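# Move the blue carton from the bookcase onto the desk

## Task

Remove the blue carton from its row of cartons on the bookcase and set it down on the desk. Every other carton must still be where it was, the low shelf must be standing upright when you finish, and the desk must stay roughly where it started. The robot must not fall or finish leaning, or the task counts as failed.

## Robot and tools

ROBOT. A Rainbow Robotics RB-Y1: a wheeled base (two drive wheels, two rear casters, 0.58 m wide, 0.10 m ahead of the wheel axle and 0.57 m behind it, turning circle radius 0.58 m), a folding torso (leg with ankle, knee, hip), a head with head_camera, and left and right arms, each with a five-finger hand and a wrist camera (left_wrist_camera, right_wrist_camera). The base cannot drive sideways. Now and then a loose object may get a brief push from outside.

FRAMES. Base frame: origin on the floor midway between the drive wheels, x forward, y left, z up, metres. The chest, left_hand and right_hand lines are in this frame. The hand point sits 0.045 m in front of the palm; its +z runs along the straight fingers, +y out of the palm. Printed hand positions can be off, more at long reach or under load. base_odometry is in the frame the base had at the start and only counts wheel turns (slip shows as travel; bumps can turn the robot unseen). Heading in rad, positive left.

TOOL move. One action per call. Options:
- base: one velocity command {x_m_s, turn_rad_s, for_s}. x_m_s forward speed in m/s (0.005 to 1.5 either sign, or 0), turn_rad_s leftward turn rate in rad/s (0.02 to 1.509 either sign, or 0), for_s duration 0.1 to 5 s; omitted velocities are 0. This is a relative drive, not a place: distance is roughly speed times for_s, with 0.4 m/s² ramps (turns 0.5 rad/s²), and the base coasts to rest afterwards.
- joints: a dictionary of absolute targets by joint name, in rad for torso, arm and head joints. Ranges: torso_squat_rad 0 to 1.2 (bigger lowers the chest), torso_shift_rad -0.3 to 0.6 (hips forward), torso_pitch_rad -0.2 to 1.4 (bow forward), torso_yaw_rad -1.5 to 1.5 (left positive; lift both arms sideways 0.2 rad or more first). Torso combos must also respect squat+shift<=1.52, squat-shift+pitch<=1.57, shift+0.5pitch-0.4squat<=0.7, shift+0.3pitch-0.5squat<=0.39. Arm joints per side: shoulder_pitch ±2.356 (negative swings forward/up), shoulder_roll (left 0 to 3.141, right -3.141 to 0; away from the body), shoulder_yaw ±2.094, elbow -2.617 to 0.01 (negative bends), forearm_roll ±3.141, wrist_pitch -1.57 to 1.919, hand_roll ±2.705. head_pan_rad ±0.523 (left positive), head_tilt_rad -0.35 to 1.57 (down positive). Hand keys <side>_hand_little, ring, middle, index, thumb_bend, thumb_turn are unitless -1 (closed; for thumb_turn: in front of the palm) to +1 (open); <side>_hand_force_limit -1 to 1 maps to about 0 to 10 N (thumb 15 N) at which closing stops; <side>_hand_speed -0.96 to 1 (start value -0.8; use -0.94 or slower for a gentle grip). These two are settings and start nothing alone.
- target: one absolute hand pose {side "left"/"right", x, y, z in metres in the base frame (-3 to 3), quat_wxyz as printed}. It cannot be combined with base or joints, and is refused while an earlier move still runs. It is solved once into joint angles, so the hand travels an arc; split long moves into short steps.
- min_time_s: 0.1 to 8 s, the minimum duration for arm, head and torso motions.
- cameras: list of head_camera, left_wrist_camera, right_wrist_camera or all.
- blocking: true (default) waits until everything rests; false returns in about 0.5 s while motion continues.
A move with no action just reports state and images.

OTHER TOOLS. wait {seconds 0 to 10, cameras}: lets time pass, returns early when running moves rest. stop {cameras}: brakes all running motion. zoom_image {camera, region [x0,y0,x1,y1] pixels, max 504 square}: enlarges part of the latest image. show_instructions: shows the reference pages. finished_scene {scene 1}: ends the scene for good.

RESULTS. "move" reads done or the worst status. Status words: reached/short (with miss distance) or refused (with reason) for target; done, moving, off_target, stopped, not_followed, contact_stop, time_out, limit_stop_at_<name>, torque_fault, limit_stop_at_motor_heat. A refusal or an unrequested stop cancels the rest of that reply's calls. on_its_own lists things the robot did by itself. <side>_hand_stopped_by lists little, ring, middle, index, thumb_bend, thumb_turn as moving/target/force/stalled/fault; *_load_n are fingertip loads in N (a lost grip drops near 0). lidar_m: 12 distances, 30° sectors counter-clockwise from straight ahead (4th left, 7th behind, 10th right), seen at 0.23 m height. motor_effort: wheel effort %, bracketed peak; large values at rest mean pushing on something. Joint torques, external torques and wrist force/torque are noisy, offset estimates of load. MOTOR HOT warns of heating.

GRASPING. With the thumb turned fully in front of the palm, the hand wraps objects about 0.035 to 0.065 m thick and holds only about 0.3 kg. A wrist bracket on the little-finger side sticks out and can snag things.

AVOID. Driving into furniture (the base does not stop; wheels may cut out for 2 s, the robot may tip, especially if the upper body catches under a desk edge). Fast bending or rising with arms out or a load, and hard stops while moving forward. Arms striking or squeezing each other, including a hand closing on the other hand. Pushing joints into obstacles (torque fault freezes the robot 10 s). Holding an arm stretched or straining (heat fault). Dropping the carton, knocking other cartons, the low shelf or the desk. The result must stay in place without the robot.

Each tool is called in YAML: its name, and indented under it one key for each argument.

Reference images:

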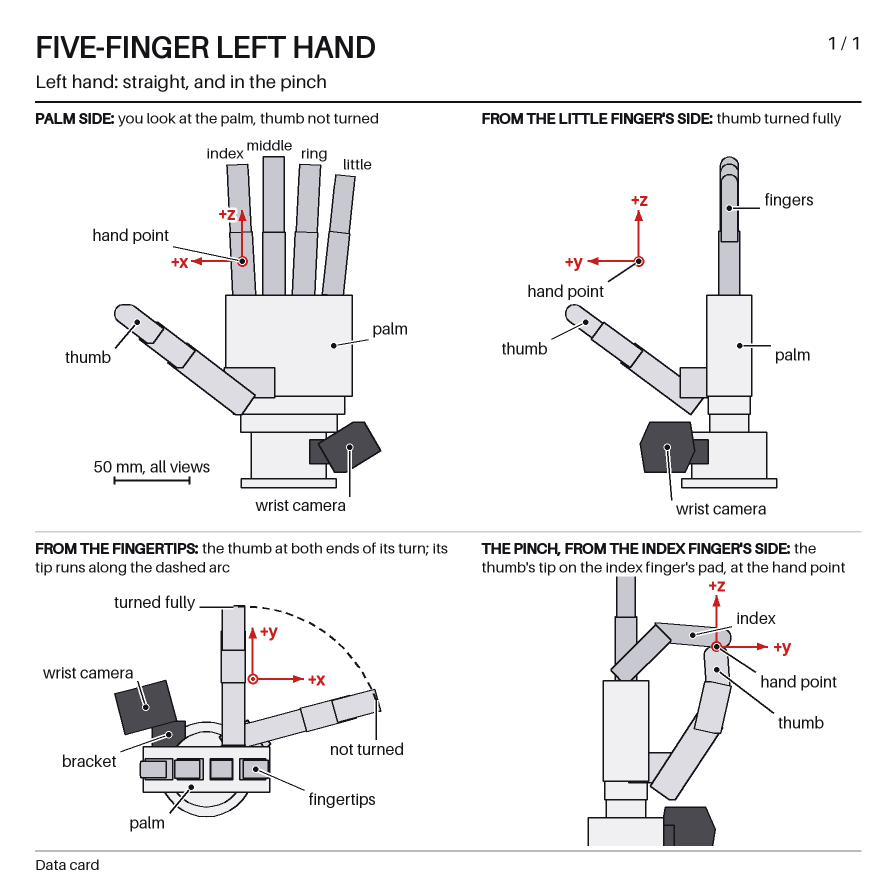

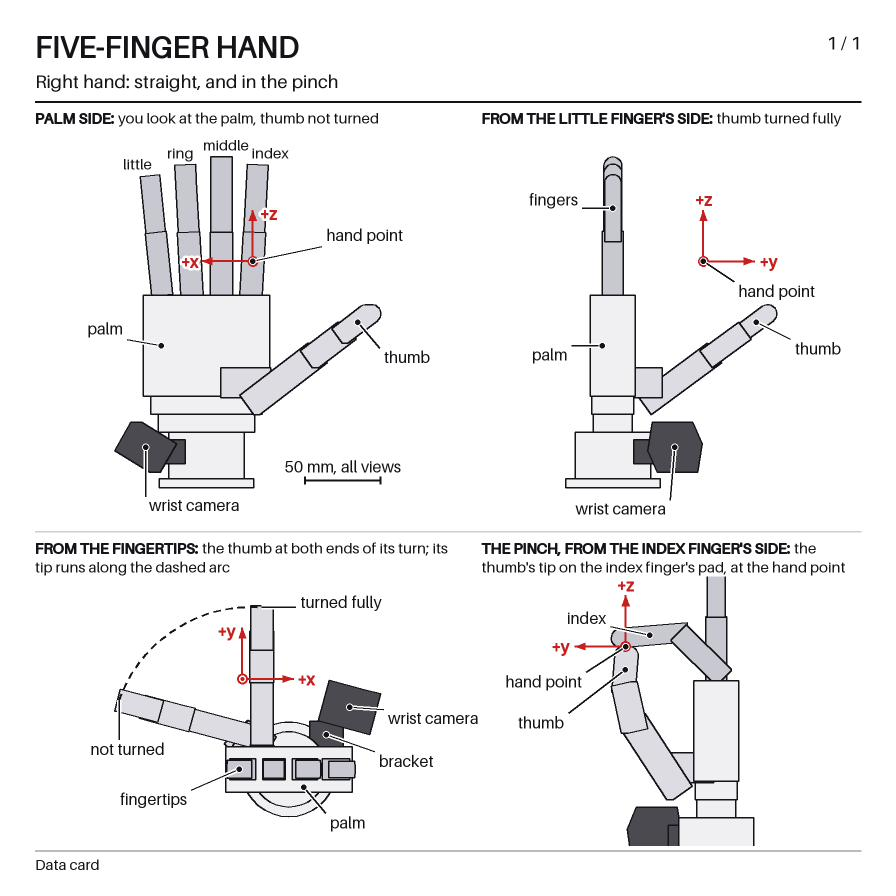

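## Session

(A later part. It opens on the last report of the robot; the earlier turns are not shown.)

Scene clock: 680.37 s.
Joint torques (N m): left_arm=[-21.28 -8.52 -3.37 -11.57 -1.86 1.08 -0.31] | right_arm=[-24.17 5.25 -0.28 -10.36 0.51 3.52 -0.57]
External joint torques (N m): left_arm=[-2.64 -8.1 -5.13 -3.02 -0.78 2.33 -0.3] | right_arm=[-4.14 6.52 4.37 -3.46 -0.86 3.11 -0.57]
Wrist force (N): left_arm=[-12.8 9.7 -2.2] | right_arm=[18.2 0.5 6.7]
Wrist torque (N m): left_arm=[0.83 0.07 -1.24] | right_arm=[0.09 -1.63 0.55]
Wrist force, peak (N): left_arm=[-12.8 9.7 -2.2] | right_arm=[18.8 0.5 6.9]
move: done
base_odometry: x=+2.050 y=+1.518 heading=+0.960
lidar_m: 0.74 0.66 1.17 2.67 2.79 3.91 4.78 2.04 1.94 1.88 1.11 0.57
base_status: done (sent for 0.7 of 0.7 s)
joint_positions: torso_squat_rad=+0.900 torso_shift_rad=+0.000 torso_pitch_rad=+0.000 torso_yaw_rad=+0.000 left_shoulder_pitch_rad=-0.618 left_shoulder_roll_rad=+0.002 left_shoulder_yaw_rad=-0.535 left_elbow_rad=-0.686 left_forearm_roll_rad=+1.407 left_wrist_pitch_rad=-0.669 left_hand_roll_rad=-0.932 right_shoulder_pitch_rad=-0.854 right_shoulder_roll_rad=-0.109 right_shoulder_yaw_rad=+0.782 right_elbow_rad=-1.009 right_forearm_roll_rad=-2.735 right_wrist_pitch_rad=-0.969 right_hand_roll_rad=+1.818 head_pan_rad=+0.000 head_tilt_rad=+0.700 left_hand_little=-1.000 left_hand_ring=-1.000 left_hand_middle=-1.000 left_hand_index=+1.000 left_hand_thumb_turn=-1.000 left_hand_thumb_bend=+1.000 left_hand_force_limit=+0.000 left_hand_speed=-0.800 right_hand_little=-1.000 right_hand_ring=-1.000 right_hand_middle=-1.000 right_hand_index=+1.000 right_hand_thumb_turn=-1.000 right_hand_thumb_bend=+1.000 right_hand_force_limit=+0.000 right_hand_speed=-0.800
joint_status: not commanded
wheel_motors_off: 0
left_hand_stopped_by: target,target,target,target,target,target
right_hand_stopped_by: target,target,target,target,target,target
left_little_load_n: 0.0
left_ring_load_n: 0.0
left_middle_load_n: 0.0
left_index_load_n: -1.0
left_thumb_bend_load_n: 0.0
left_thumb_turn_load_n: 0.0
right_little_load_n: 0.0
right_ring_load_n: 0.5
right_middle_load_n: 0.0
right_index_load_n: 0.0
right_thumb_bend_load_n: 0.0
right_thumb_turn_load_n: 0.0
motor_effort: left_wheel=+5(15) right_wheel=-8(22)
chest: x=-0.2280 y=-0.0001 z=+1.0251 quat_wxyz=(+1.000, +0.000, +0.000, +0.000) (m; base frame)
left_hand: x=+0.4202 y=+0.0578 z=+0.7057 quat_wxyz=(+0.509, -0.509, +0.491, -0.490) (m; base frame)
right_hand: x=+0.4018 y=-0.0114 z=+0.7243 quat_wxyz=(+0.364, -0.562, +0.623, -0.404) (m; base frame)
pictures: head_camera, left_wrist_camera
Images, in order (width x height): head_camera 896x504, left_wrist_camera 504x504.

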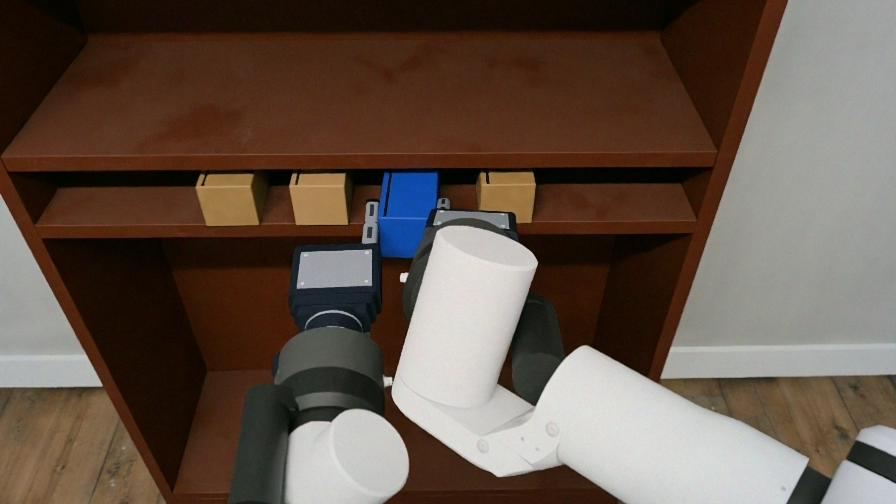

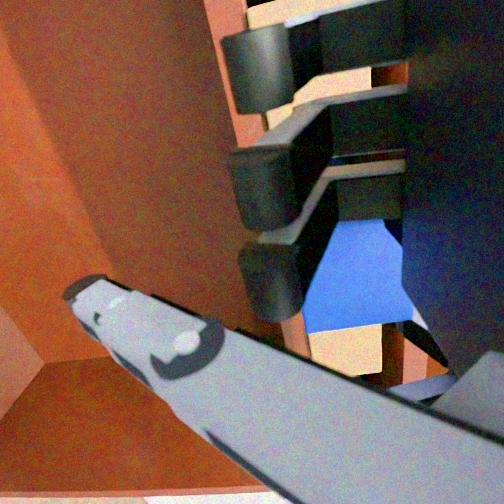

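move:
  base: {"x_m_s": -0.04, "for_s": 0.7}
  cameras: ["head_camera", "left_wrist_camera"]

zoom_image:
  camera: "head_camera"
  region: [280, 130, 560, 270]

Scene clock: 697.63 s.
Joint torques (N m): left_arm=[-21.14 -8.35 -3.42 -11.57 -1.82 1.07 -0.31] | right_arm=[-24.26 5.1 -0.78 -10.58 0.5 3.12 -0.27]
External joint torques (N m): left_arm=[-2.5 -7.94 -5.18 -3.01 -0.74 2.32 -0.3] | right_arm=[-4.23 6.38 3.87 -3.68 -0.87 2.71 -0.27]
Wrist force (N): left_arm=[-12.3 9.4 -2.1] | right_arm=[18.1 0.5 6.6]
Wrist torque (N m): left_arm=[0.81 -0.02 -1.16] | right_arm=[0.10 -1.62 0.55]
Wrist force, peak (N): left_arm=[-12.8 9.5 -2.3] | right_arm=[18.8 0.4 6.8]
move: done
base_odometry: x=+2.034 y=+1.495 heading=+0.960
lidar_m: 0.77 0.68 1.21 2.67 2.79 3.92 4.75 2.48 1.94 1.88 1.14 0.59
base_status: done (sent for 0.7 of 0.7 s)
joint_positions: torso_squat_rad=+0.900 torso_shift_rad=+0.000 torso_pitch_rad=+0.000 torso_yaw_rad=+0.000 left_shoulder_pitch_rad=-0.618 left_shoulder_roll_rad=+0.002 left_shoulder_yaw_rad=-0.535 left_elbow_rad=-0.686 left_forearm_roll_rad=+1.407 left_wrist_pitch_rad=-0.669 left_hand_roll_rad=-0.932 right_shoulder_pitch_rad=-0.854 right_shoulder_roll_rad=-0.109 right_shoulder_yaw_rad=+0.782 right_elbow_rad=-1.008 right_forearm_roll_rad=-2.735 right_wrist_pitch_rad=-0.969 right_hand_roll_rad=+1.818 head_pan_rad=+0.000 head_tilt_rad=+0.700 left_hand_little=-1.000 left_hand_ring=-1.000 left_hand_middle=-1.000 left_hand_index=+1.000 left_hand_thumb_turn=-1.000 left_hand_thumb_bend=+1.000 left_hand_force_limit=+0.000 left_hand_speed=-0.800 right_hand_little=-1.000 right_hand_ring=-1.000 right_hand_middle=-1.000 right_hand_index=+1.000 right_hand_thumb_turn=-1.000 right_hand_thumb_bend=+1.000 right_hand_force_limit=+0.000 right_hand_speed=-0.800
joint_status: not commanded
wheel_motors_off: 0
left_hand_stopped_by: target,target,target,target,target,target
right_hand_stopped_by: target,target,target,target,target,target
left_little_load_n: 0.0
left_ring_load_n: 0.0
left_middle_load_n: 0.0
left_index_load_n: -1.0
left_thumb_bend_load_n: 0.0
left_thumb_turn_load_n: 0.0
right_little_load_n: 0.0
right_ring_load_n: 0.0
right_middle_load_n: 0.0
right_index_load_n: 0.0
right_thumb_bend_load_n: 0.0
right_thumb_turn_load_n: 0.0
motor_effort: left_wheel=+4(10) right_wheel=-8(27)
chest: x=-0.2280 y=-0.0001 z=+1.0251 quat_wxyz=(+1.000, +0.000, +0.000, +0.000) (m; base frame)
left_hand: x=+0.4202 y=+0.0577 z=+0.7057 quat_wxyz=(+0.509, -0.509, +0.491, -0.490) (m; base frame)
right_hand: x=+0.4018 y=-0.0114 z=+0.7243 quat_wxyz=(+0.364, -0.562, +0.623, -0.404) (m; base frame)
pictures: head_camera, left_wrist_camera
Images, in order (width x height): head_camera 896x504, left_wrist_camera 504x504.

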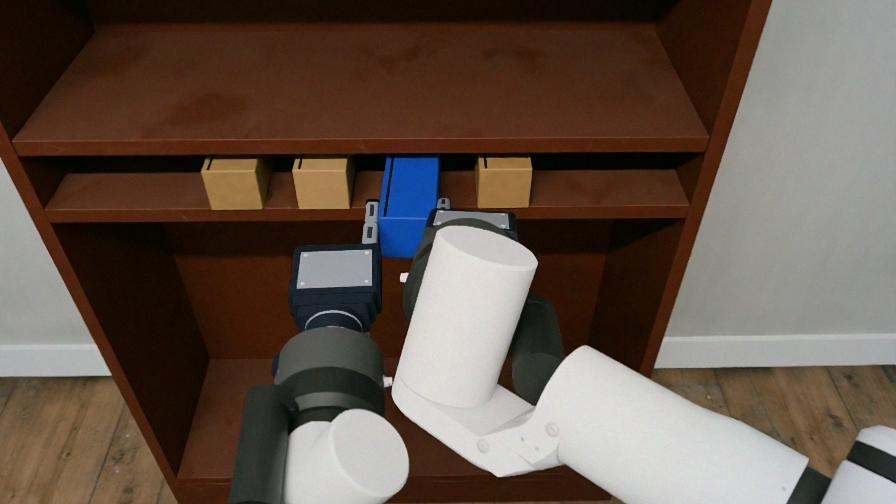

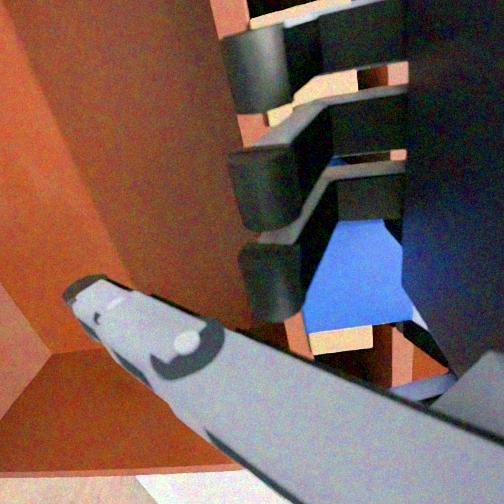

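Scaled by 1.800.

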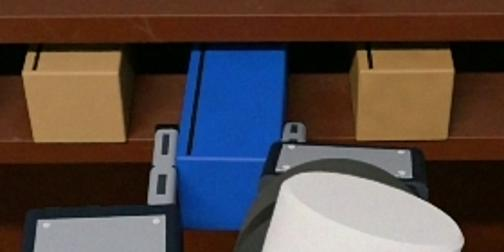

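move:
  base: {"x_m_s": -0.04, "for_s": 0.7}
  cameras: ["head_camera"]

zoom_image:
  camera: "head_camera"
  region: [280, 110, 560, 270]

Scene clock: 742.67 s.
Joint torques (N m): left_arm=[-21.11 -8.43 -3.2 -11.7 -1.83 0.98 -0.26] | right_arm=[-24.05 5.64 -0.77 -10.69 0.64 3.14 -0.56]
External joint torques (N m): left_arm=[-2.47 -8.01 -4.97 -3.15 -0.76 2.23 -0.25] | right_arm=[-4.02 6.92 3.88 -3.79 -0.73 2.73 -0.56]
Wrist force (N): left_arm=[-12.4 9.7 -2.2] | right_arm=[18.1 0.5 6.6]
Wrist torque (N m): left_arm=[0.80 -0.01 -1.20] | right_arm=[0.10 -1.59 0.55]
Wrist force, peak (N): left_arm=[-12.8 9.8 -2.1] | right_arm=[18.3 0.6 7.4]
move: done
base_odometry: x=+2.018 y=+1.472 heading=+0.960
lidar_m: 0.80 0.69 1.26 2.67 2.80 3.92 4.72 2.44 1.94 1.88 1.19 0.61
base_status: done (sent for 0.7 of 0.7 s)
joint_positions: torso_squat_rad=+0.900 torso_shift_rad=+0.000 torso_pitch_rad=+0.000 torso_yaw_rad=+0.000 left_shoulder_pitch_rad=-0.618 left_shoulder_roll_rad=+0.002 left_shoulder_yaw_rad=-0.535 left_elbow_rad=-0.686 left_forearm_roll_rad=+1.407 left_wrist_pitch_rad=-0.669 left_hand_roll_rad=-0.932 right_shoulder_pitch_rad=-0.854 right_shoulder_roll_rad=-0.109 right_shoulder_yaw_rad=+0.782 right_elbow_rad=-1.008 right_forearm_roll_rad=-2.735 right_wrist_pitch_rad=-0.969 right_hand_roll_rad=+1.818 head_pan_rad=+0.000 head_tilt_rad=+0.700 left_hand_little=-1.000 left_hand_ring=-1.000 left_hand_middle=-1.000 left_hand_index=+1.000 left_hand_thumb_turn=-1.000 left_hand_thumb_bend=+1.000 left_hand_force_limit=+0.000 left_hand_speed=-0.800 right_hand_little=-1.000 right_hand_ring=-1.000 right_hand_middle=-1.000 right_hand_index=+1.000 right_hand_thumb_turn=-1.000 right_hand_thumb_bend=+1.000 right_hand_force_limit=+0.000 right_hand_speed=-0.800
joint_status: not commanded
wheel_motors_off: 0
left_hand_stopped_by: target,target,target,target,target,target
right_hand_stopped_by: target,target,target,target,target,target
left_little_load_n: 0.0
left_ring_load_n: 0.0
left_middle_load_n: 0.0
left_index_load_n: -0.5
left_thumb_bend_load_n: 0.0
left_thumb_turn_load_n: 0.0
right_little_load_n: 0.0
right_ring_load_n: 0.0
right_middle_load_n: 0.0
right_index_load_n: 0.0
right_thumb_bend_load_n: 0.0
right_thumb_turn_load_n: 0.0
motor_effort: left_wheel=-1(13) right_wheel=-7(27)
chest: x=-0.2280 y=-0.0001 z=+1.0251 quat_wxyz=(+1.000, +0.000, +0.000, +0.000) (m; base frame)
left_hand: x=+0.4202 y=+0.0577 z=+0.7056 quat_wxyz=(+0.509, -0.509, +0.491, -0.490) (m; base frame)
right_hand: x=+0.4018 y=-0.0114 z=+0.7243 quat_wxyz=(+0.364, -0.562, +0.623, -0.404) (m; base frame)
pictures: head_camera
Images, in order (width x height): head_camera 896x504.

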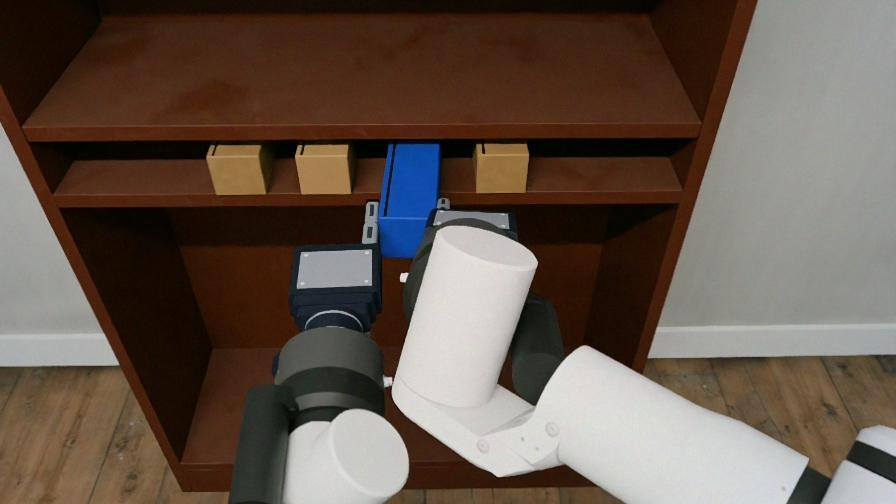

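Scaled by 1.800.

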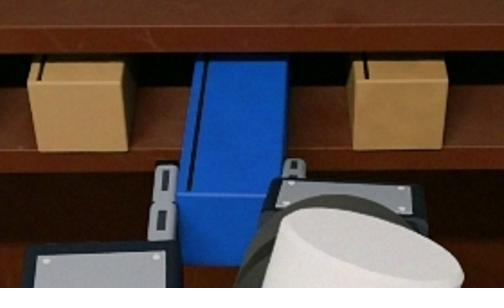

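move:
  base: {"x_m_s": -0.04, "for_s": 0.6}
  cameras: ["all"]

zoom_image:
  camera: "head_camera"
  region: [280, 110, 560, 270]

Scene clock: 751.00 s.
Joint torques (N m): left_arm=[-20.89 -8.42 -3.29 -11.85 -1.96 0.95 -0.29] | right_arm=[-23.85 5.65 -0.91 -10.61 0.74 3.25 -0.23]
External joint torques (N m): left_arm=[-2.25 -8 -5.06 -3.3 -0.88 2.2 -0.28] | right_arm=[-3.82 6.93 3.75 -3.71 -0.63 2.84 -0.23]
Wrist force (N): left_arm=[-12.3 9.6 -2.0] | right_arm=[18.3 0.4 6.6]
Wrist torque (N m): left_arm=[0.79 -0.02 -1.17] | right_arm=[0.10 -1.65 0.56]
Wrist force, peak (N): left_arm=[-12.8 10.0 -2.2] | right_arm=[18.6 0.3 6.7]
move: done
base_odometry: x=+2.004 y=+1.453 heading=+0.960
lidar_m: 0.82 0.72 1.29 2.67 2.80 3.92 4.69 2.43 1.94 1.88 1.22 0.64
base_status: done (sent for 0.6 of 0.6 s)
joint_positions: torso_squat_rad=+0.900 torso_shift_rad=+0.000 torso_pitch_rad=+0.000 torso_yaw_rad=+0.000 left_shoulder_pitch_rad=-0.618 left_shoulder_roll_rad=+0.002 left_shoulder_yaw_rad=-0.535 left_elbow_rad=-0.686 left_forearm_roll_rad=+1.407 left_wrist_pitch_rad=-0.669 left_hand_roll_rad=-0.932 right_shoulder_pitch_rad=-0.854 right_shoulder_roll_rad=-0.109 right_shoulder_yaw_rad=+0.782 right_elbow_rad=-1.008 right_forearm_roll_rad=-2.735 right_wrist_pitch_rad=-0.969 right_hand_roll_rad=+1.818 head_pan_rad=+0.000 head_tilt_rad=+0.700 left_hand_little=-1.000 left_hand_ring=-1.000 left_hand_middle=-1.000 left_hand_index=+1.000 left_hand_thumb_turn=-1.000 left_hand_thumb_bend=+1.000 left_hand_force_limit=+0.000 left_hand_speed=-0.800 right_hand_little=-1.000 right_hand_ring=-1.000 right_hand_middle=-1.000 right_hand_index=+1.000 right_hand_thumb_turn=-1.000 right_hand_thumb_bend=+1.000 right_hand_force_limit=+0.000 right_hand_speed=-0.800
joint_status: not commanded
wheel_motors_off: 0
left_hand_stopped_by: target,target,target,target,target,target
right_hand_stopped_by: target,target,target,target,target,target
left_little_load_n: 0.0
left_ring_load_n: 0.0
left_middle_load_n: 0.0
left_index_load_n: -1.0
left_thumb_bend_load_n: 0.0
left_thumb_turn_load_n: 0.0
right_little_load_n: 0.0
right_ring_load_n: 0.0
right_middle_load_n: 0.0
right_index_load_n: 0.0
right_thumb_bend_load_n: 0.0
right_thumb_turn_load_n: 0.0
motor_effort: left_wheel=-10(17) right_wheel=+0(25)
chest: x=-0.2280 y=-0.0001 z=+1.0251 quat_wxyz=(+1.000, +0.000, +0.000, +0.000) (m; base frame)
left_hand: x=+0.4202 y=+0.0577 z=+0.7056 quat_wxyz=(+0.509, -0.509, +0.491, -0.490) (m; base frame)
right_hand: x=+0.4018 y=-0.0114 z=+0.7242 quat_wxyz=(+0.364, -0.562, +0.623, -0.404) (m; base frame)
pictures: head_camera, left_wrist_camera, right_wrist_camera
Images, in order (width x height): head_camera 896x504, left_wrist_camera 504x504, right_wrist_camera 504x504.

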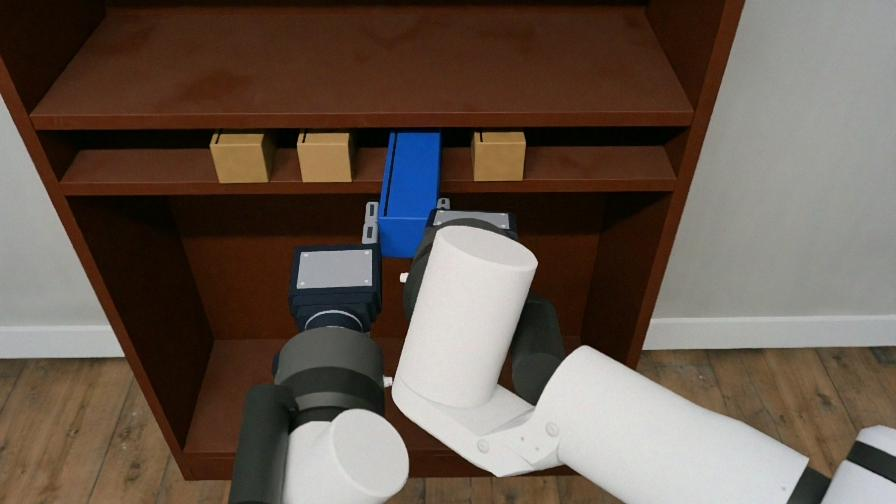

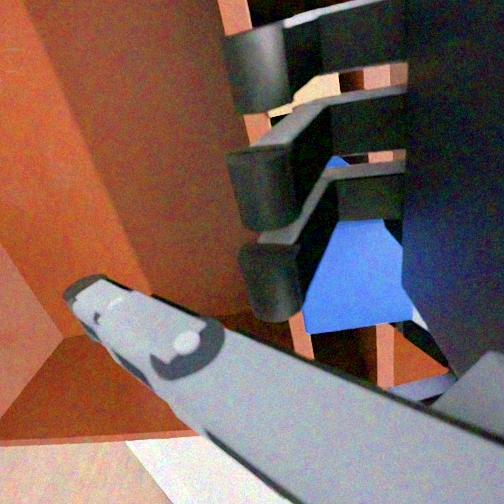

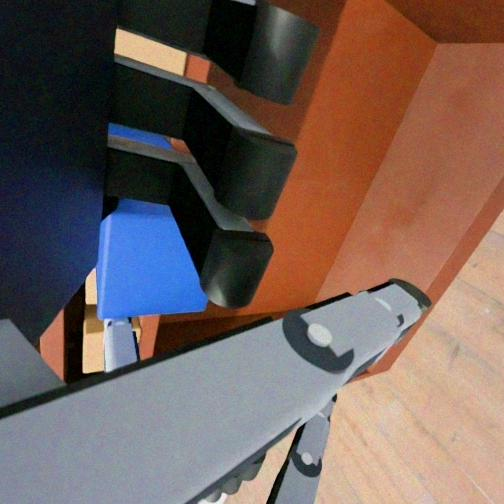

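Scaled by 1.800.

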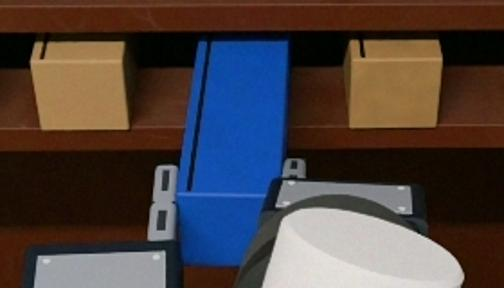

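move:
  base: {"x_m_s": 0.06, "for_s": 1.07}
  cameras: ["head_camera"]

zoom_image:
  camera: "head_camera"
  region: [280, 110, 560, 270]

Scene clock: 768.73 s.
Joint torques (N m): left_arm=[-20.83 -8.42 -3.24 -11.89 -1.91 1.02 -0.36] | right_arm=[-24.65 5.75 -0.42 -10.42 0.51 3.22 -0.28]
External joint torques (N m): left_arm=[-2.19 -8 -5 -3.34 -0.83 2.27 -0.35] | right_arm=[-4.62 7.02 4.24 -3.52 -0.86 2.81 -0.29]
Wrist force (N): left_arm=[-12.7 9.2 -2.0] | right_arm=[18.2 0.3 6.4]
Wrist torque (N m): left_arm=[0.79 0.04 -1.21] | right_arm=[0.16 -1.64 0.56]
Wrist force, peak (N): left_arm=[-12.6 10.1 -1.8] | right_arm=[18.7 0.5 6.6]
move: done
base_odometry: x=+2.041 y=+1.505 heading=+0.959
lidar_m: 0.76 0.67 1.20 2.67 2.80 3.91 4.76 2.47 1.94 1.88 1.13 0.58
base_status: done (sent for 1.07 of 1.07 s)
joint_positions: torso_squat_rad=+0.900 torso_shift_rad=+0.000 torso_pitch_rad=+0.000 torso_yaw_rad=+0.000 left_shoulder_pitch_rad=-0.618 left_shoulder_roll_rad=+0.002 left_shoulder_yaw_rad=-0.535 left_elbow_rad=-0.686 left_forearm_roll_rad=+1.407 left_wrist_pitch_rad=-0.669 left_hand_roll_rad=-0.932 right_shoulder_pitch_rad=-0.854 right_shoulder_roll_rad=-0.109 right_shoulder_yaw_rad=+0.782 right_elbow_rad=-1.008 right_forearm_roll_rad=-2.735 right_wrist_pitch_rad=-0.969 right_hand_roll_rad=+1.818 head_pan_rad=+0.000 head_tilt_rad=+0.700 left_hand_little=-1.000 left_hand_ring=-1.000 left_hand_middle=-1.000 left_hand_index=+1.000 left_hand_thumb_turn=-1.000 left_hand_thumb_bend=+1.000 left_hand_force_limit=+0.000 left_hand_speed=-0.800 right_hand_little=-1.000 right_hand_ring=-1.000 right_hand_middle=-1.000 right_hand_index=+1.000 right_hand_thumb_turn=-1.000 right_hand_thumb_bend=+1.000 right_hand_force_limit=+0.000 right_hand_speed=-0.800
joint_status: not commanded
wheel_motors_off: 0
left_hand_stopped_by: target,target,target,target,target,target
right_hand_stopped_by: target,target,target,target,target,target
left_little_load_n: -0.5
left_ring_load_n: 0.0
left_middle_load_n: 0.0
left_index_load_n: -0.5
left_thumb_bend_load_n: 0.0
left_thumb_turn_load_n: 0.0
right_little_load_n: 0.0
right_ring_load_n: 0.0
right_middle_load_n: 0.0
right_index_load_n: 0.0
right_thumb_bend_load_n: 0.0
right_thumb_turn_load_n: 0.0
motor_effort: left_wheel=-8(23) right_wheel=+10(23)
chest: x=-0.2280 y=-0.0001 z=+1.0251 quat_wxyz=(+1.000, +0.000, +0.000, +0.000) (m; base frame)
left_hand: x=+0.4202 y=+0.0577 z=+0.7056 quat_wxyz=(+0.509, -0.509, +0.491, -0.490) (m; base frame)
right_hand: x=+0.4018 y=-0.0114 z=+0.7242 quat_wxyz=(+0.364, -0.562, +0.623, -0.404) (m; base frame)
pictures: head_camera
Images, in order (width x height): head_camera 896x504.

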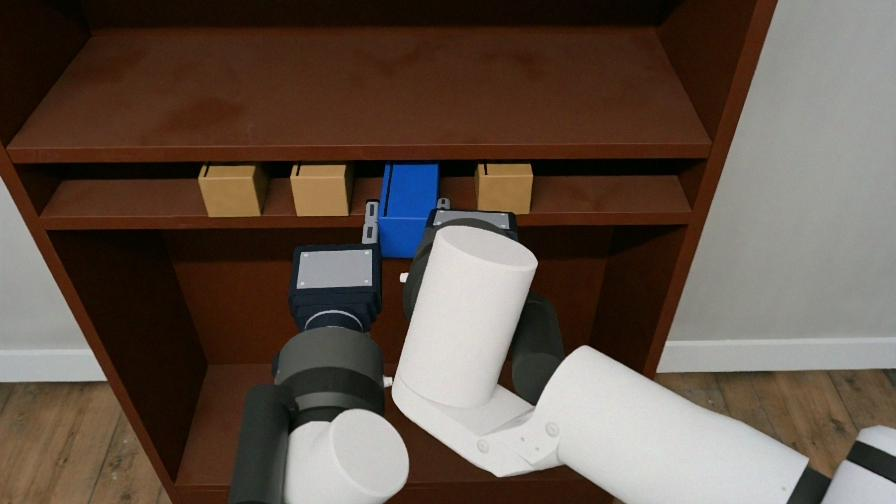

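Scaled by 1.800.

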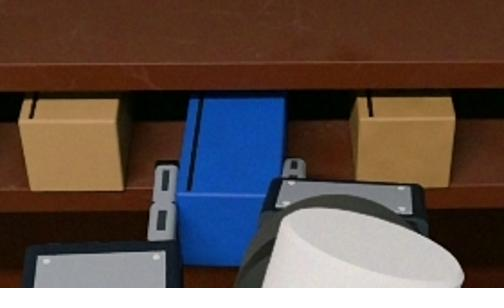

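move:
  target: {"side": "left", "x": 0.42, "y": 0.0605, "z": 0.706, "quat_wxyz": [0.50867, -0.50867, 0.49117, -0.49117]}
  min_time_s: 1
  cameras: ["head_camera"]

move:
  target: {"side": "right", "x": 0.4016, "y": -0.0175, "z": 0.7247, "quat_wxyz": [0.36508, -0.56286, 0.62216, -0.40354]}
  min_time_s: 1
  cameras: ["head_camera"]

zoom_image:
  camera: "head_camera"
  region: [280, 110, 560, 270]

Scene clock: 782.53 s.
Joint torques (N m): left_arm=[-17.41 -2.07 1.94 -11.58 -1.09 -0.31 -0.35] | right_arm=[-24.16 2.8 -1.29 -9.59 0.92 1.8 -0.46]
External joint torques (N m): left_arm=[1.19 -1.73 0.09 -3 -0.02 0.94 -0.34] | right_arm=[-4.14 4.06 3.36 -2.69 -0.45 1.39 -0.47]
Wrist force (N): left_arm=[-6.4 9.6 -2.1] | right_arm=[11.9 1.1 6.2]
Wrist torque (N m): left_arm=[0.89 0.24 -0.86] | right_arm=[0.11 -1.76 0.22]
Wrist force, peak (N): left_arm=[-12.7 9.9 -2.3] | right_arm=[18.8 0.3 6.9]
move: done
base_odometry: x=+2.041 y=+1.505 heading=+0.959
lidar_m: 0.76 0.67 1.20 2.67 2.79 3.92 4.76 2.47 1.94 1.88 1.13 0.58
base_status: not commanded
joint_positions: torso_squat_rad=+0.900 torso_shift_rad=+0.000 torso_pitch_rad=+0.000 torso_yaw_rad=+0.000 left_shoulder_pitch_rad=-0.609 left_shoulder_roll_rad=+0.011 left_shoulder_yaw_rad=-0.535 left_elbow_rad=-0.702 left_forearm_roll_rad=+1.408 left_wrist_pitch_rad=-0.663 left_hand_roll_rad=-0.935 right_shoulder_pitch_rad=-0.854 right_shoulder_roll_rad=-0.109 right_shoulder_yaw_rad=+0.782 right_elbow_rad=-1.009 right_forearm_roll_rad=-2.735 right_wrist_pitch_rad=-0.968 right_hand_roll_rad=+1.818 head_pan_rad=+0.000 head_tilt_rad=+0.700 left_hand_little=-1.000 left_hand_ring=-1.000 left_hand_middle=-1.000 left_hand_index=+1.000 left_hand_thumb_turn=-1.000 left_hand_thumb_bend=+1.000 left_hand_force_limit=+0.000 left_hand_speed=-0.800 right_hand_little=-1.000 right_hand_ring=-1.000 right_hand_middle=-1.000 right_hand_index=+1.000 right_hand_thumb_turn=-1.000 right_hand_thumb_bend=+1.000 right_hand_force_limit=+0.000 right_hand_speed=-0.800
joint_status: all done
wheel_motors_off: 0
left_hand_stopped_by: target,target,target,target,target,target
right_hand_stopped_by: target,target,target,target,target,target
left_little_load_n: 0.0
left_ring_load_n: 0.5
left_middle_load_n: 0.0
left_index_load_n: -0.5
left_thumb_bend_load_n: 0.0
left_thumb_turn_load_n: 0.0
right_little_load_n: 0.0
right_ring_load_n: 0.0
right_middle_load_n: 0.0
right_index_load_n: 0.0
right_thumb_bend_load_n: 0.0
right_thumb_turn_load_n: 0.0
motor_effort: left_wheel=-6(9) right_wheel=+10(10)
chest: x=-0.2280 y=-0.0001 z=+1.0251 quat_wxyz=(+1.000, +0.000, +0.000, +0.000) (m; base frame)
left_hand: x=+0.4202 y=+0.0607 z=+0.7061 quat_wxyz=(+0.509, -0.509, +0.491, -0.491) (m; base frame)
left_hand_status: reached (checked arc, planned for 1.0 s): 0 mm and 0.1 deg off.
right_hand: x=+0.4016 y=-0.0107 z=+0.7243 quat_wxyz=(+0.364, -0.563, +0.623, -0.404) (m; base frame)
pictures: head_camera
Images, in order (width x height): head_camera 896x504.

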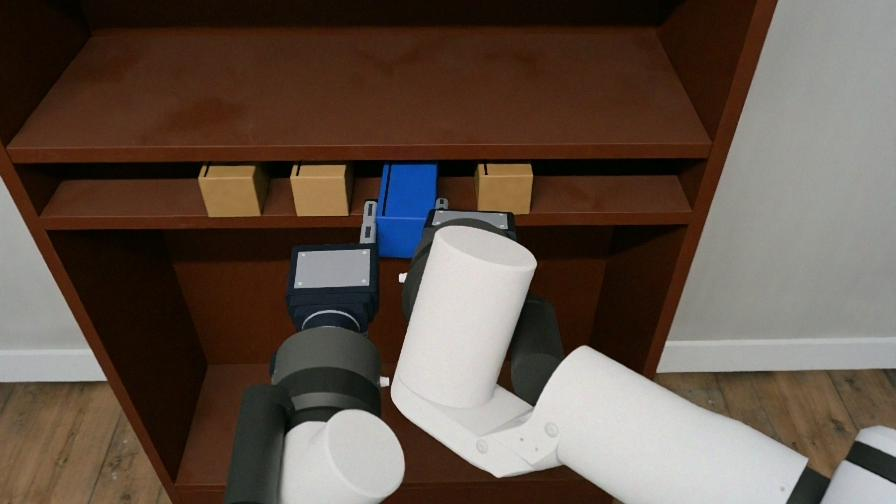

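Scene clock: 783.87 s.
Joint torques (N m): left_arm=[-17.57 -2.23 1.89 -10.21 -1.19 -1.02 -0.29] | right_arm=[-20.82 -2.04 -5.68 -8.28 1.13 0.69 0.41]
External joint torques (N m): left_arm=[1.02 -1.9 0.04 -1.62 -0.12 0.22 -0.28] | right_arm=[-0.83 -0.63 -0.87 -1.37 -0.23 0.26 0.41]
Wrist force (N): left_arm=[-2.9 8.4 -2.4] | right_arm=[8.4 1.9 6.1]
Wrist torque (N m): left_arm=[0.84 0.29 -0.58] | right_arm=[0.17 -1.81 0.17]
Wrist force, peak (N): left_arm=[-6.4 9.5 -2.4] | right_arm=[12.0 1.1 6.6]
move: done
base_odometry: x=+2.041 y=+1.505 heading=+0.959
lidar_m: 0.75 0.67 1.20 2.67 2.79 3.91 4.76 2.47 1.94 1.88 1.13 0.59
base_status: not commanded
joint_positions: torso_squat_rad=+0.900 torso_shift_rad=+0.000 torso_pitch_rad=+0.000 torso_yaw_rad=+0.000 left_shoulder_pitch_rad=-0.609 left_shoulder_roll_rad=+0.011 left_shoulder_yaw_rad=-0.535 left_elbow_rad=-0.703 left_forearm_roll_rad=+1.408 left_wrist_pitch_rad=-0.663 left_hand_roll_rad=-0.935 right_shoulder_pitch_rad=-0.841 right_shoulder_roll_rad=-0.129 right_shoulder_yaw_rad=+0.781 right_elbow_rad=-1.036 right_forearm_roll_rad=-2.743 right_wrist_pitch_rad=-0.968 right_hand_roll_rad=+1.827 head_pan_rad=+0.000 head_tilt_rad=+0.700 left_hand_little=-1.000 left_hand_ring=-1.000 left_hand_middle=-1.000 left_hand_index=+1.000 left_hand_thumb_turn=-1.000 left_hand_thumb_bend=+1.000 left_hand_force_limit=+0.000 left_hand_speed=-0.800 right_hand_little=-1.000 right_hand_ring=-1.000 right_hand_middle=-1.000 right_hand_index=+1.000 right_hand_thumb_turn=-1.000 right_hand_thumb_bend=+1.000 right_hand_force_limit=+0.000 right_hand_speed=-0.800
joint_status: all done
wheel_motors_off: 0
left_hand_stopped_by: target,target,target,target,target,target
right_hand_stopped_by: target,target,target,target,target,target
left_little_load_n: 0.0
left_ring_load_n: 0.0
left_middle_load_n: 0.0
left_index_load_n: 0.0
left_thumb_bend_load_n: 0.0
left_thumb_turn_load_n: 0.0
right_little_load_n: 0.0
right_ring_load_n: 0.0
right_middle_load_n: 0.0
right_index_load_n: 0.0
right_thumb_bend_load_n: 0.0
right_thumb_turn_load_n: 0.0
motor_effort: left_wheel=-7(9) right_wheel=+10(10)
chest: x=-0.2280 y=-0.0001 z=+1.0251 quat_wxyz=(+1.000, +0.000, +0.000, +0.000) (m; base frame)
left_hand: x=+0.4202 y=+0.0606 z=+0.7062 quat_wxyz=(+0.509, -0.508, +0.491, -0.491) (m; base frame)
right_hand: x=+0.4017 y=-0.0172 z=+0.7245 quat_wxyz=(+0.365, -0.563, +0.622, -0.404) (m; base frame)
right_hand_status: reached (checked arc, planned for 1.0 s): 0 mm and 0.0 deg off.
pictures: head_camera
Images, in order (width x height): head_camera 896x504.

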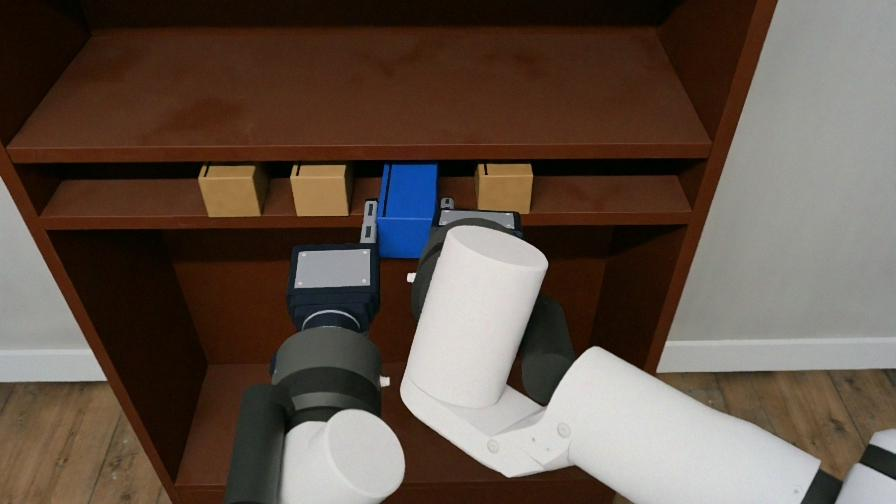

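Scaled by 1.800.

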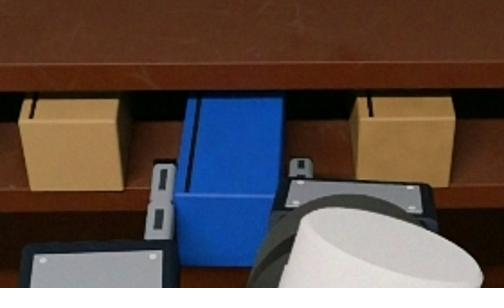

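move:
  target: {"side": "right", "x": 0.4016, "y": -0.0212, "z": 0.7247, "quat_wxyz": [0.36508, -0.56286, 0.62216, -0.40354]}
  min_time_s: 1
  cameras: []

move:
  target: {"side": "left", "x": 0.42, "y": 0.0615, "z": 0.706, "quat_wxyz": [0.50867, -0.50867, 0.49117, -0.49117]}
  min_time_s: 0.6
  cameras: []

move:
  base: {"x_m_s": 0.06, "for_s": 0.6}
  cameras: ["all"]

zoom_image:
  camera: "head_camera"
  region: [280, 130, 560, 290]

Scene clock: 792.40 s.
Joint torques (N m): left_arm=[-17.12 -2.17 1.95 -10.36 -1.12 -1.02 -0.34] | right_arm=[-21.21 -2.18 -5.28 -8.4 1.21 0.52 0.28]
External joint torques (N m): left_arm=[1.48 -1.83 0.11 -1.77 -0.04 0.23 -0.33] | right_arm=[-1.25 -0.69 -0.39 -1.49 -0.15 0.08 0.27]
Wrist force (N): left_arm=[-2.3 8.6 -2.2] | right_arm=[8.4 1.8 5.9]
Wrist torque (N m): left_arm=[0.86 0.21 -0.56] | right_arm=[0.17 -1.82 0.16]
Wrist force, peak (N): left_arm=[-2.6 9.0 -2.0] | right_arm=[8.4 1.9 6.3]
move: done
base_odometry: x=+2.041 y=+1.505 heading=+0.959
lidar_m: 0.76 0.67 1.19 2.67 2.80 3.91 4.77 2.48 1.94 1.88 1.12 0.59
base_status: not commanded
joint_positions: torso_squat_rad=+0.900 torso_shift_rad=+0.000 torso_pitch_rad=+0.000 torso_yaw_rad=+0.000 left_shoulder_pitch_rad=-0.609 left_shoulder_roll_rad=+0.011 left_shoulder_yaw_rad=-0.535 left_elbow_rad=-0.703 left_forearm_roll_rad=+1.408 left_wrist_pitch_rad=-0.663 left_hand_roll_rad=-0.935 right_shoulder_pitch_rad=-0.833 right_shoulder_roll_rad=-0.141 right_shoulder_yaw_rad=+0.780 right_elbow_rad=-1.052 right_forearm_roll_rad=-2.747 right_wrist_pitch_rad=-0.968 right_hand_roll_rad=+1.833 head_pan_rad=+0.000 head_tilt_rad=+0.700 left_hand_little=-1.000 left_hand_ring=-1.000 left_hand_middle=-1.000 left_hand_index=+1.000 left_hand_thumb_turn=-1.000 left_hand_thumb_bend=+1.000 left_hand_force_limit=+0.000 left_hand_speed=-0.800 right_hand_little=-1.000 right_hand_ring=-1.000 right_hand_middle=-1.000 right_hand_index=+1.000 right_hand_thumb_turn=-1.000 right_hand_thumb_bend=+1.000 right_hand_force_limit=+0.000 right_hand_speed=-0.800
joint_status: all done
wheel_motors_off: 0
left_hand_stopped_by: target,target,target,target,target,target
right_hand_stopped_by: target,target,target,target,target,target
left_little_load_n: 0.0
left_ring_load_n: 0.0
left_middle_load_n: 0.0
left_index_load_n: 0.0
left_thumb_bend_load_n: 0.5
left_thumb_turn_load_n: 0.0
right_little_load_n: 0.0
right_ring_load_n: 0.0
right_middle_load_n: 0.0
right_index_load_n: 0.0
right_thumb_bend_load_n: 0.0
right_thumb_turn_load_n: 0.0
motor_effort: left_wheel=-7(9) right_wheel=+10(10)
chest: x=-0.2280 y=-0.0001 z=+1.0251 quat_wxyz=(+1.000, +0.000, +0.000, +0.000) (m; base frame)
left_hand: x=+0.4202 y=+0.0606 z=+0.7062 quat_wxyz=(+0.509, -0.508, +0.491, -0.491) (m; base frame)
right_hand: x=+0.4016 y=-0.0210 z=+0.7246 quat_wxyz=(+0.365, -0.563, +0.622, -0.404) (m; base frame)
right_hand_status: reached (checked arc, planned for 1.0 s): 0 mm and 0.0 deg off.
pictures: none
No camera images: "cameras" was empty.

Scene clock: 793.33 s.
Joint torques (N m): left_arm=[-19.15 -1.15 1.77 -9.62 -1.08 -1.18 -0.06] | right_arm=[-21.17 -2.74 -5.6 -8.67 1.28 0.47 0.22]
External joint torques (N m): left_arm=[-0.55 -0.82 -0.07 -1.04 -0.01 0.07 -0.05] | right_arm=[-1.2 -1.25 -0.71 -1.75 -0.08 0.03 0.21]
Wrist force (N): left_arm=[-2.5 8.6 -2.0] | right_arm=[8.2 1.9 5.9]
Wrist torque (N m): left_arm=[0.84 0.22 -0.57] | right_arm=[0.19 -1.77 0.17]
Wrist force, peak (N): left_arm=[-2.5 8.9 -2.5] | right_arm=[8.5 1.6 6.0]
move: done
base_odometry: x=+2.041 y=+1.505 heading=+0.959
lidar_m: 0.76 0.67 1.20 2.66 2.80 3.91 4.76 2.47 1.93 1.89 1.14 0.58
base_status: not commanded
joint_positions: torso_squat_rad=+0.900 torso_shift_rad=+0.000 torso_pitch_rad=+0.000 torso_yaw_rad=+0.000 left_shoulder_pitch_rad=-0.609 left_shoulder_roll_rad=+0.011 left_shoulder_yaw_rad=-0.535 left_elbow_rad=-0.703 left_forearm_roll_rad=+1.408 left_wrist_pitch_rad=-0.663 left_hand_roll_rad=-0.935 right_shoulder_pitch_rad=-0.833 right_shoulder_roll_rad=-0.141 right_shoulder_yaw_rad=+0.780 right_elbow_rad=-1.052 right_forearm_roll_rad=-2.747 right_wrist_pitch_rad=-0.968 right_hand_roll_rad=+1.833 head_pan_rad=+0.000 head_tilt_rad=+0.700 left_hand_little=-1.000 left_hand_ring=-1.000 left_hand_middle=-1.000 left_hand_index=+1.000 left_hand_thumb_turn=-1.000 left_hand_thumb_bend=+1.000 left_hand_force_limit=+0.000 left_hand_speed=-0.800 right_hand_little=-1.000 right_hand_ring=-1.000 right_hand_middle=-1.000 right_hand_index=+1.000 right_hand_thumb_turn=-1.000 right_hand_thumb_bend=+1.000 right_hand_force_limit=+0.000 right_hand_speed=-0.800
joint_status: all done
wheel_motors_off: 0
left_hand_stopped_by: target,target,target,target,target,target
right_hand_stopped_by: target,target,target,target,target,target
left_little_load_n: 0.0
left_ring_load_n: 0.0
left_middle_load_n: 0.0
left_index_load_n: 0.0
left_thumb_bend_load_n: 0.0
left_thumb_turn_load_n: 0.0
right_little_load_n: 0.0
right_ring_load_n: 0.0
right_middle_load_n: 0.0
right_index_load_n: 0.0
right_thumb_bend_load_n: 0.0
right_thumb_turn_load_n: 0.0
motor_effort: left_wheel=-6(9) right_wheel=+10(10)
chest: x=-0.2280 y=-0.0001 z=+1.0251 quat_wxyz=(+1.000, +0.000, +0.000, +0.000) (m; base frame)
left_hand: x=+0.4202 y=+0.0606 z=+0.7062 quat_wxyz=(+0.509, -0.508, +0.491, -0.491) (m; base frame)
left_hand_status: reached (checked arc, planned for 0.6 s): 1 mm and 0.0 deg off.
right_hand: x=+0.4016 y=-0.0210 z=+0.7246 quat_wxyz=(+0.365, -0.563, +0.622, -0.404) (m; base frame)
pictures: none
No camera images: "cameras" was empty.

Scene clock: 794.57 s.
Joint torques (N m): left_arm=[-19.07 -1.16 1.95 -9.65 -1.03 -1.27 0.04] | right_arm=[-21.93 -1.28 -5.71 -8.08 1.35 0.7 0.12]
External joint torques (N m): left_arm=[-0.48 -0.83 0.1 -1.06 0.04 -0.03 0.05] | right_arm=[-1.96 0.21 -0.82 -1.16 -0.01 0.27 0.11]
Wrist force (N): left_arm=[-2.4 8.3 -2.6] | right_arm=[8.2 1.7 6.2]
Wrist torque (N m): left_arm=[0.84 0.20 -0.56] | right_arm=[0.10 -1.80 0.14]
Wrist force, peak (N): left_arm=[-2.9 9.0 -1.8] | right_arm=[8.4 1.8 6.6]
move: done
base_odometry: x=+2.062 y=+1.535 heading=+0.958
lidar_m: 0.72 0.65 1.15 2.66 2.79 3.92 4.81 2.07 1.94 1.88 1.09 0.55
base_status: done (sent for 0.6 of 0.6 s)
joint_positions: torso_squat_rad=+0.900 torso_shift_rad=+0.000 torso_pitch_rad=+0.000 torso_yaw_rad=+0.000 left_shoulder_pitch_rad=-0.609 left_shoulder_roll_rad=+0.011 left_shoulder_yaw_rad=-0.535 left_elbow_rad=-0.703 left_forearm_roll_rad=+1.408 left_wrist_pitch_rad=-0.663 left_hand_roll_rad=-0.935 right_shoulder_pitch_rad=-0.833 right_shoulder_roll_rad=-0.141 right_shoulder_yaw_rad=+0.780 right_elbow_rad=-1.052 right_forearm_roll_rad=-2.747 right_wrist_pitch_rad=-0.968 right_hand_roll_rad=+1.833 head_pan_rad=+0.000 head_tilt_rad=+0.700 left_hand_little=-1.000 left_hand_ring=-1.000 left_hand_middle=-1.000 left_hand_index=+1.000 left_hand_thumb_turn=-1.000 left_hand_thumb_bend=+1.000 left_hand_force_limit=+0.000 left_hand_speed=-0.800 right_hand_little=-1.000 right_hand_ring=-1.000 right_hand_middle=-1.000 right_hand_index=+1.000 right_hand_thumb_turn=-1.000 right_hand_thumb_bend=+1.000 right_hand_force_limit=+0.000 right_hand_speed=-0.800
joint_status: not commanded
wheel_motors_off: 0
left_hand_stopped_by: target,target,target,target,target,target
right_hand_stopped_by: target,target,target,target,target,target
left_little_load_n: 0.0
left_ring_load_n: 0.0
left_middle_load_n: 0.0
left_index_load_n: 0.0
left_thumb_bend_load_n: 0.0
left_thumb_turn_load_n: 0.0
right_little_load_n: 0.0
right_ring_load_n: 0.5
right_middle_load_n: 0.0
right_index_load_n: 0.0
right_thumb_bend_load_n: 0.0
right_thumb_turn_load_n: 0.0
motor_effort: left_wheel=-8(14) right_wheel=+10(33)
chest: x=-0.2280 y=-0.0001 z=+1.0251 quat_wxyz=(+1.000, +0.000, +0.000, +0.000) (m; base frame)
left_hand: x=+0.4202 y=+0.0606 z=+0.7062 quat_wxyz=(+0.509, -0.508, +0.491, -0.491) (m; base frame)
right_hand: x=+0.4016 y=-0.0211 z=+0.7246 quat_wxyz=(+0.365, -0.563, +0.622, -0.404) (m; base frame)
pictures: head_camera, left_wrist_camera, right_wrist_camera
Images, in order (width x height): head_camera 896x504, left_wrist_camera 504x504, right_wrist_camera 504x504.

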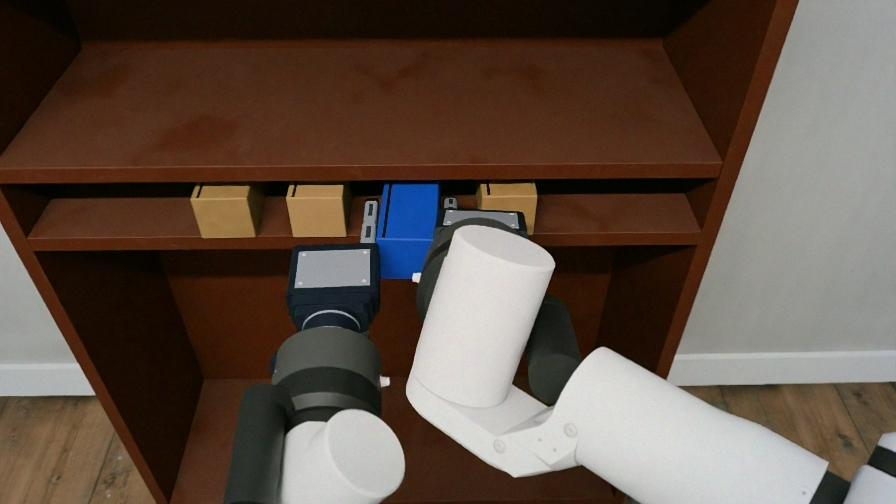

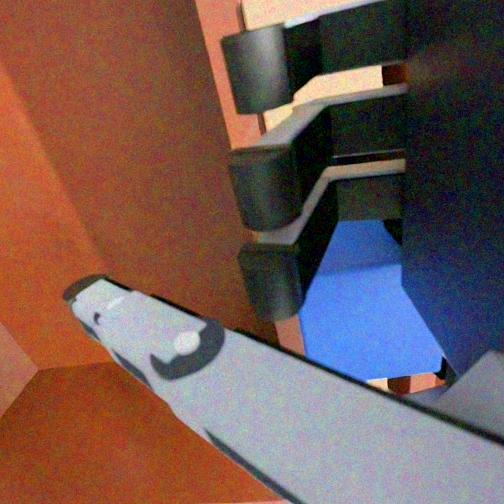

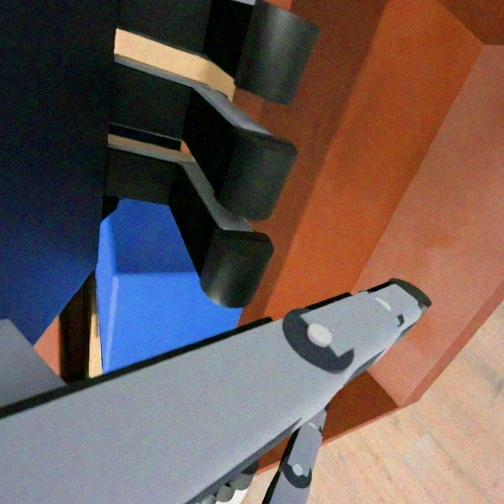

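Scaled by 1.800.

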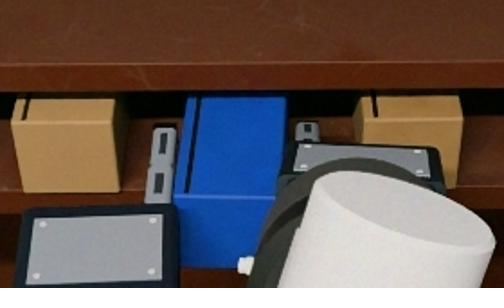

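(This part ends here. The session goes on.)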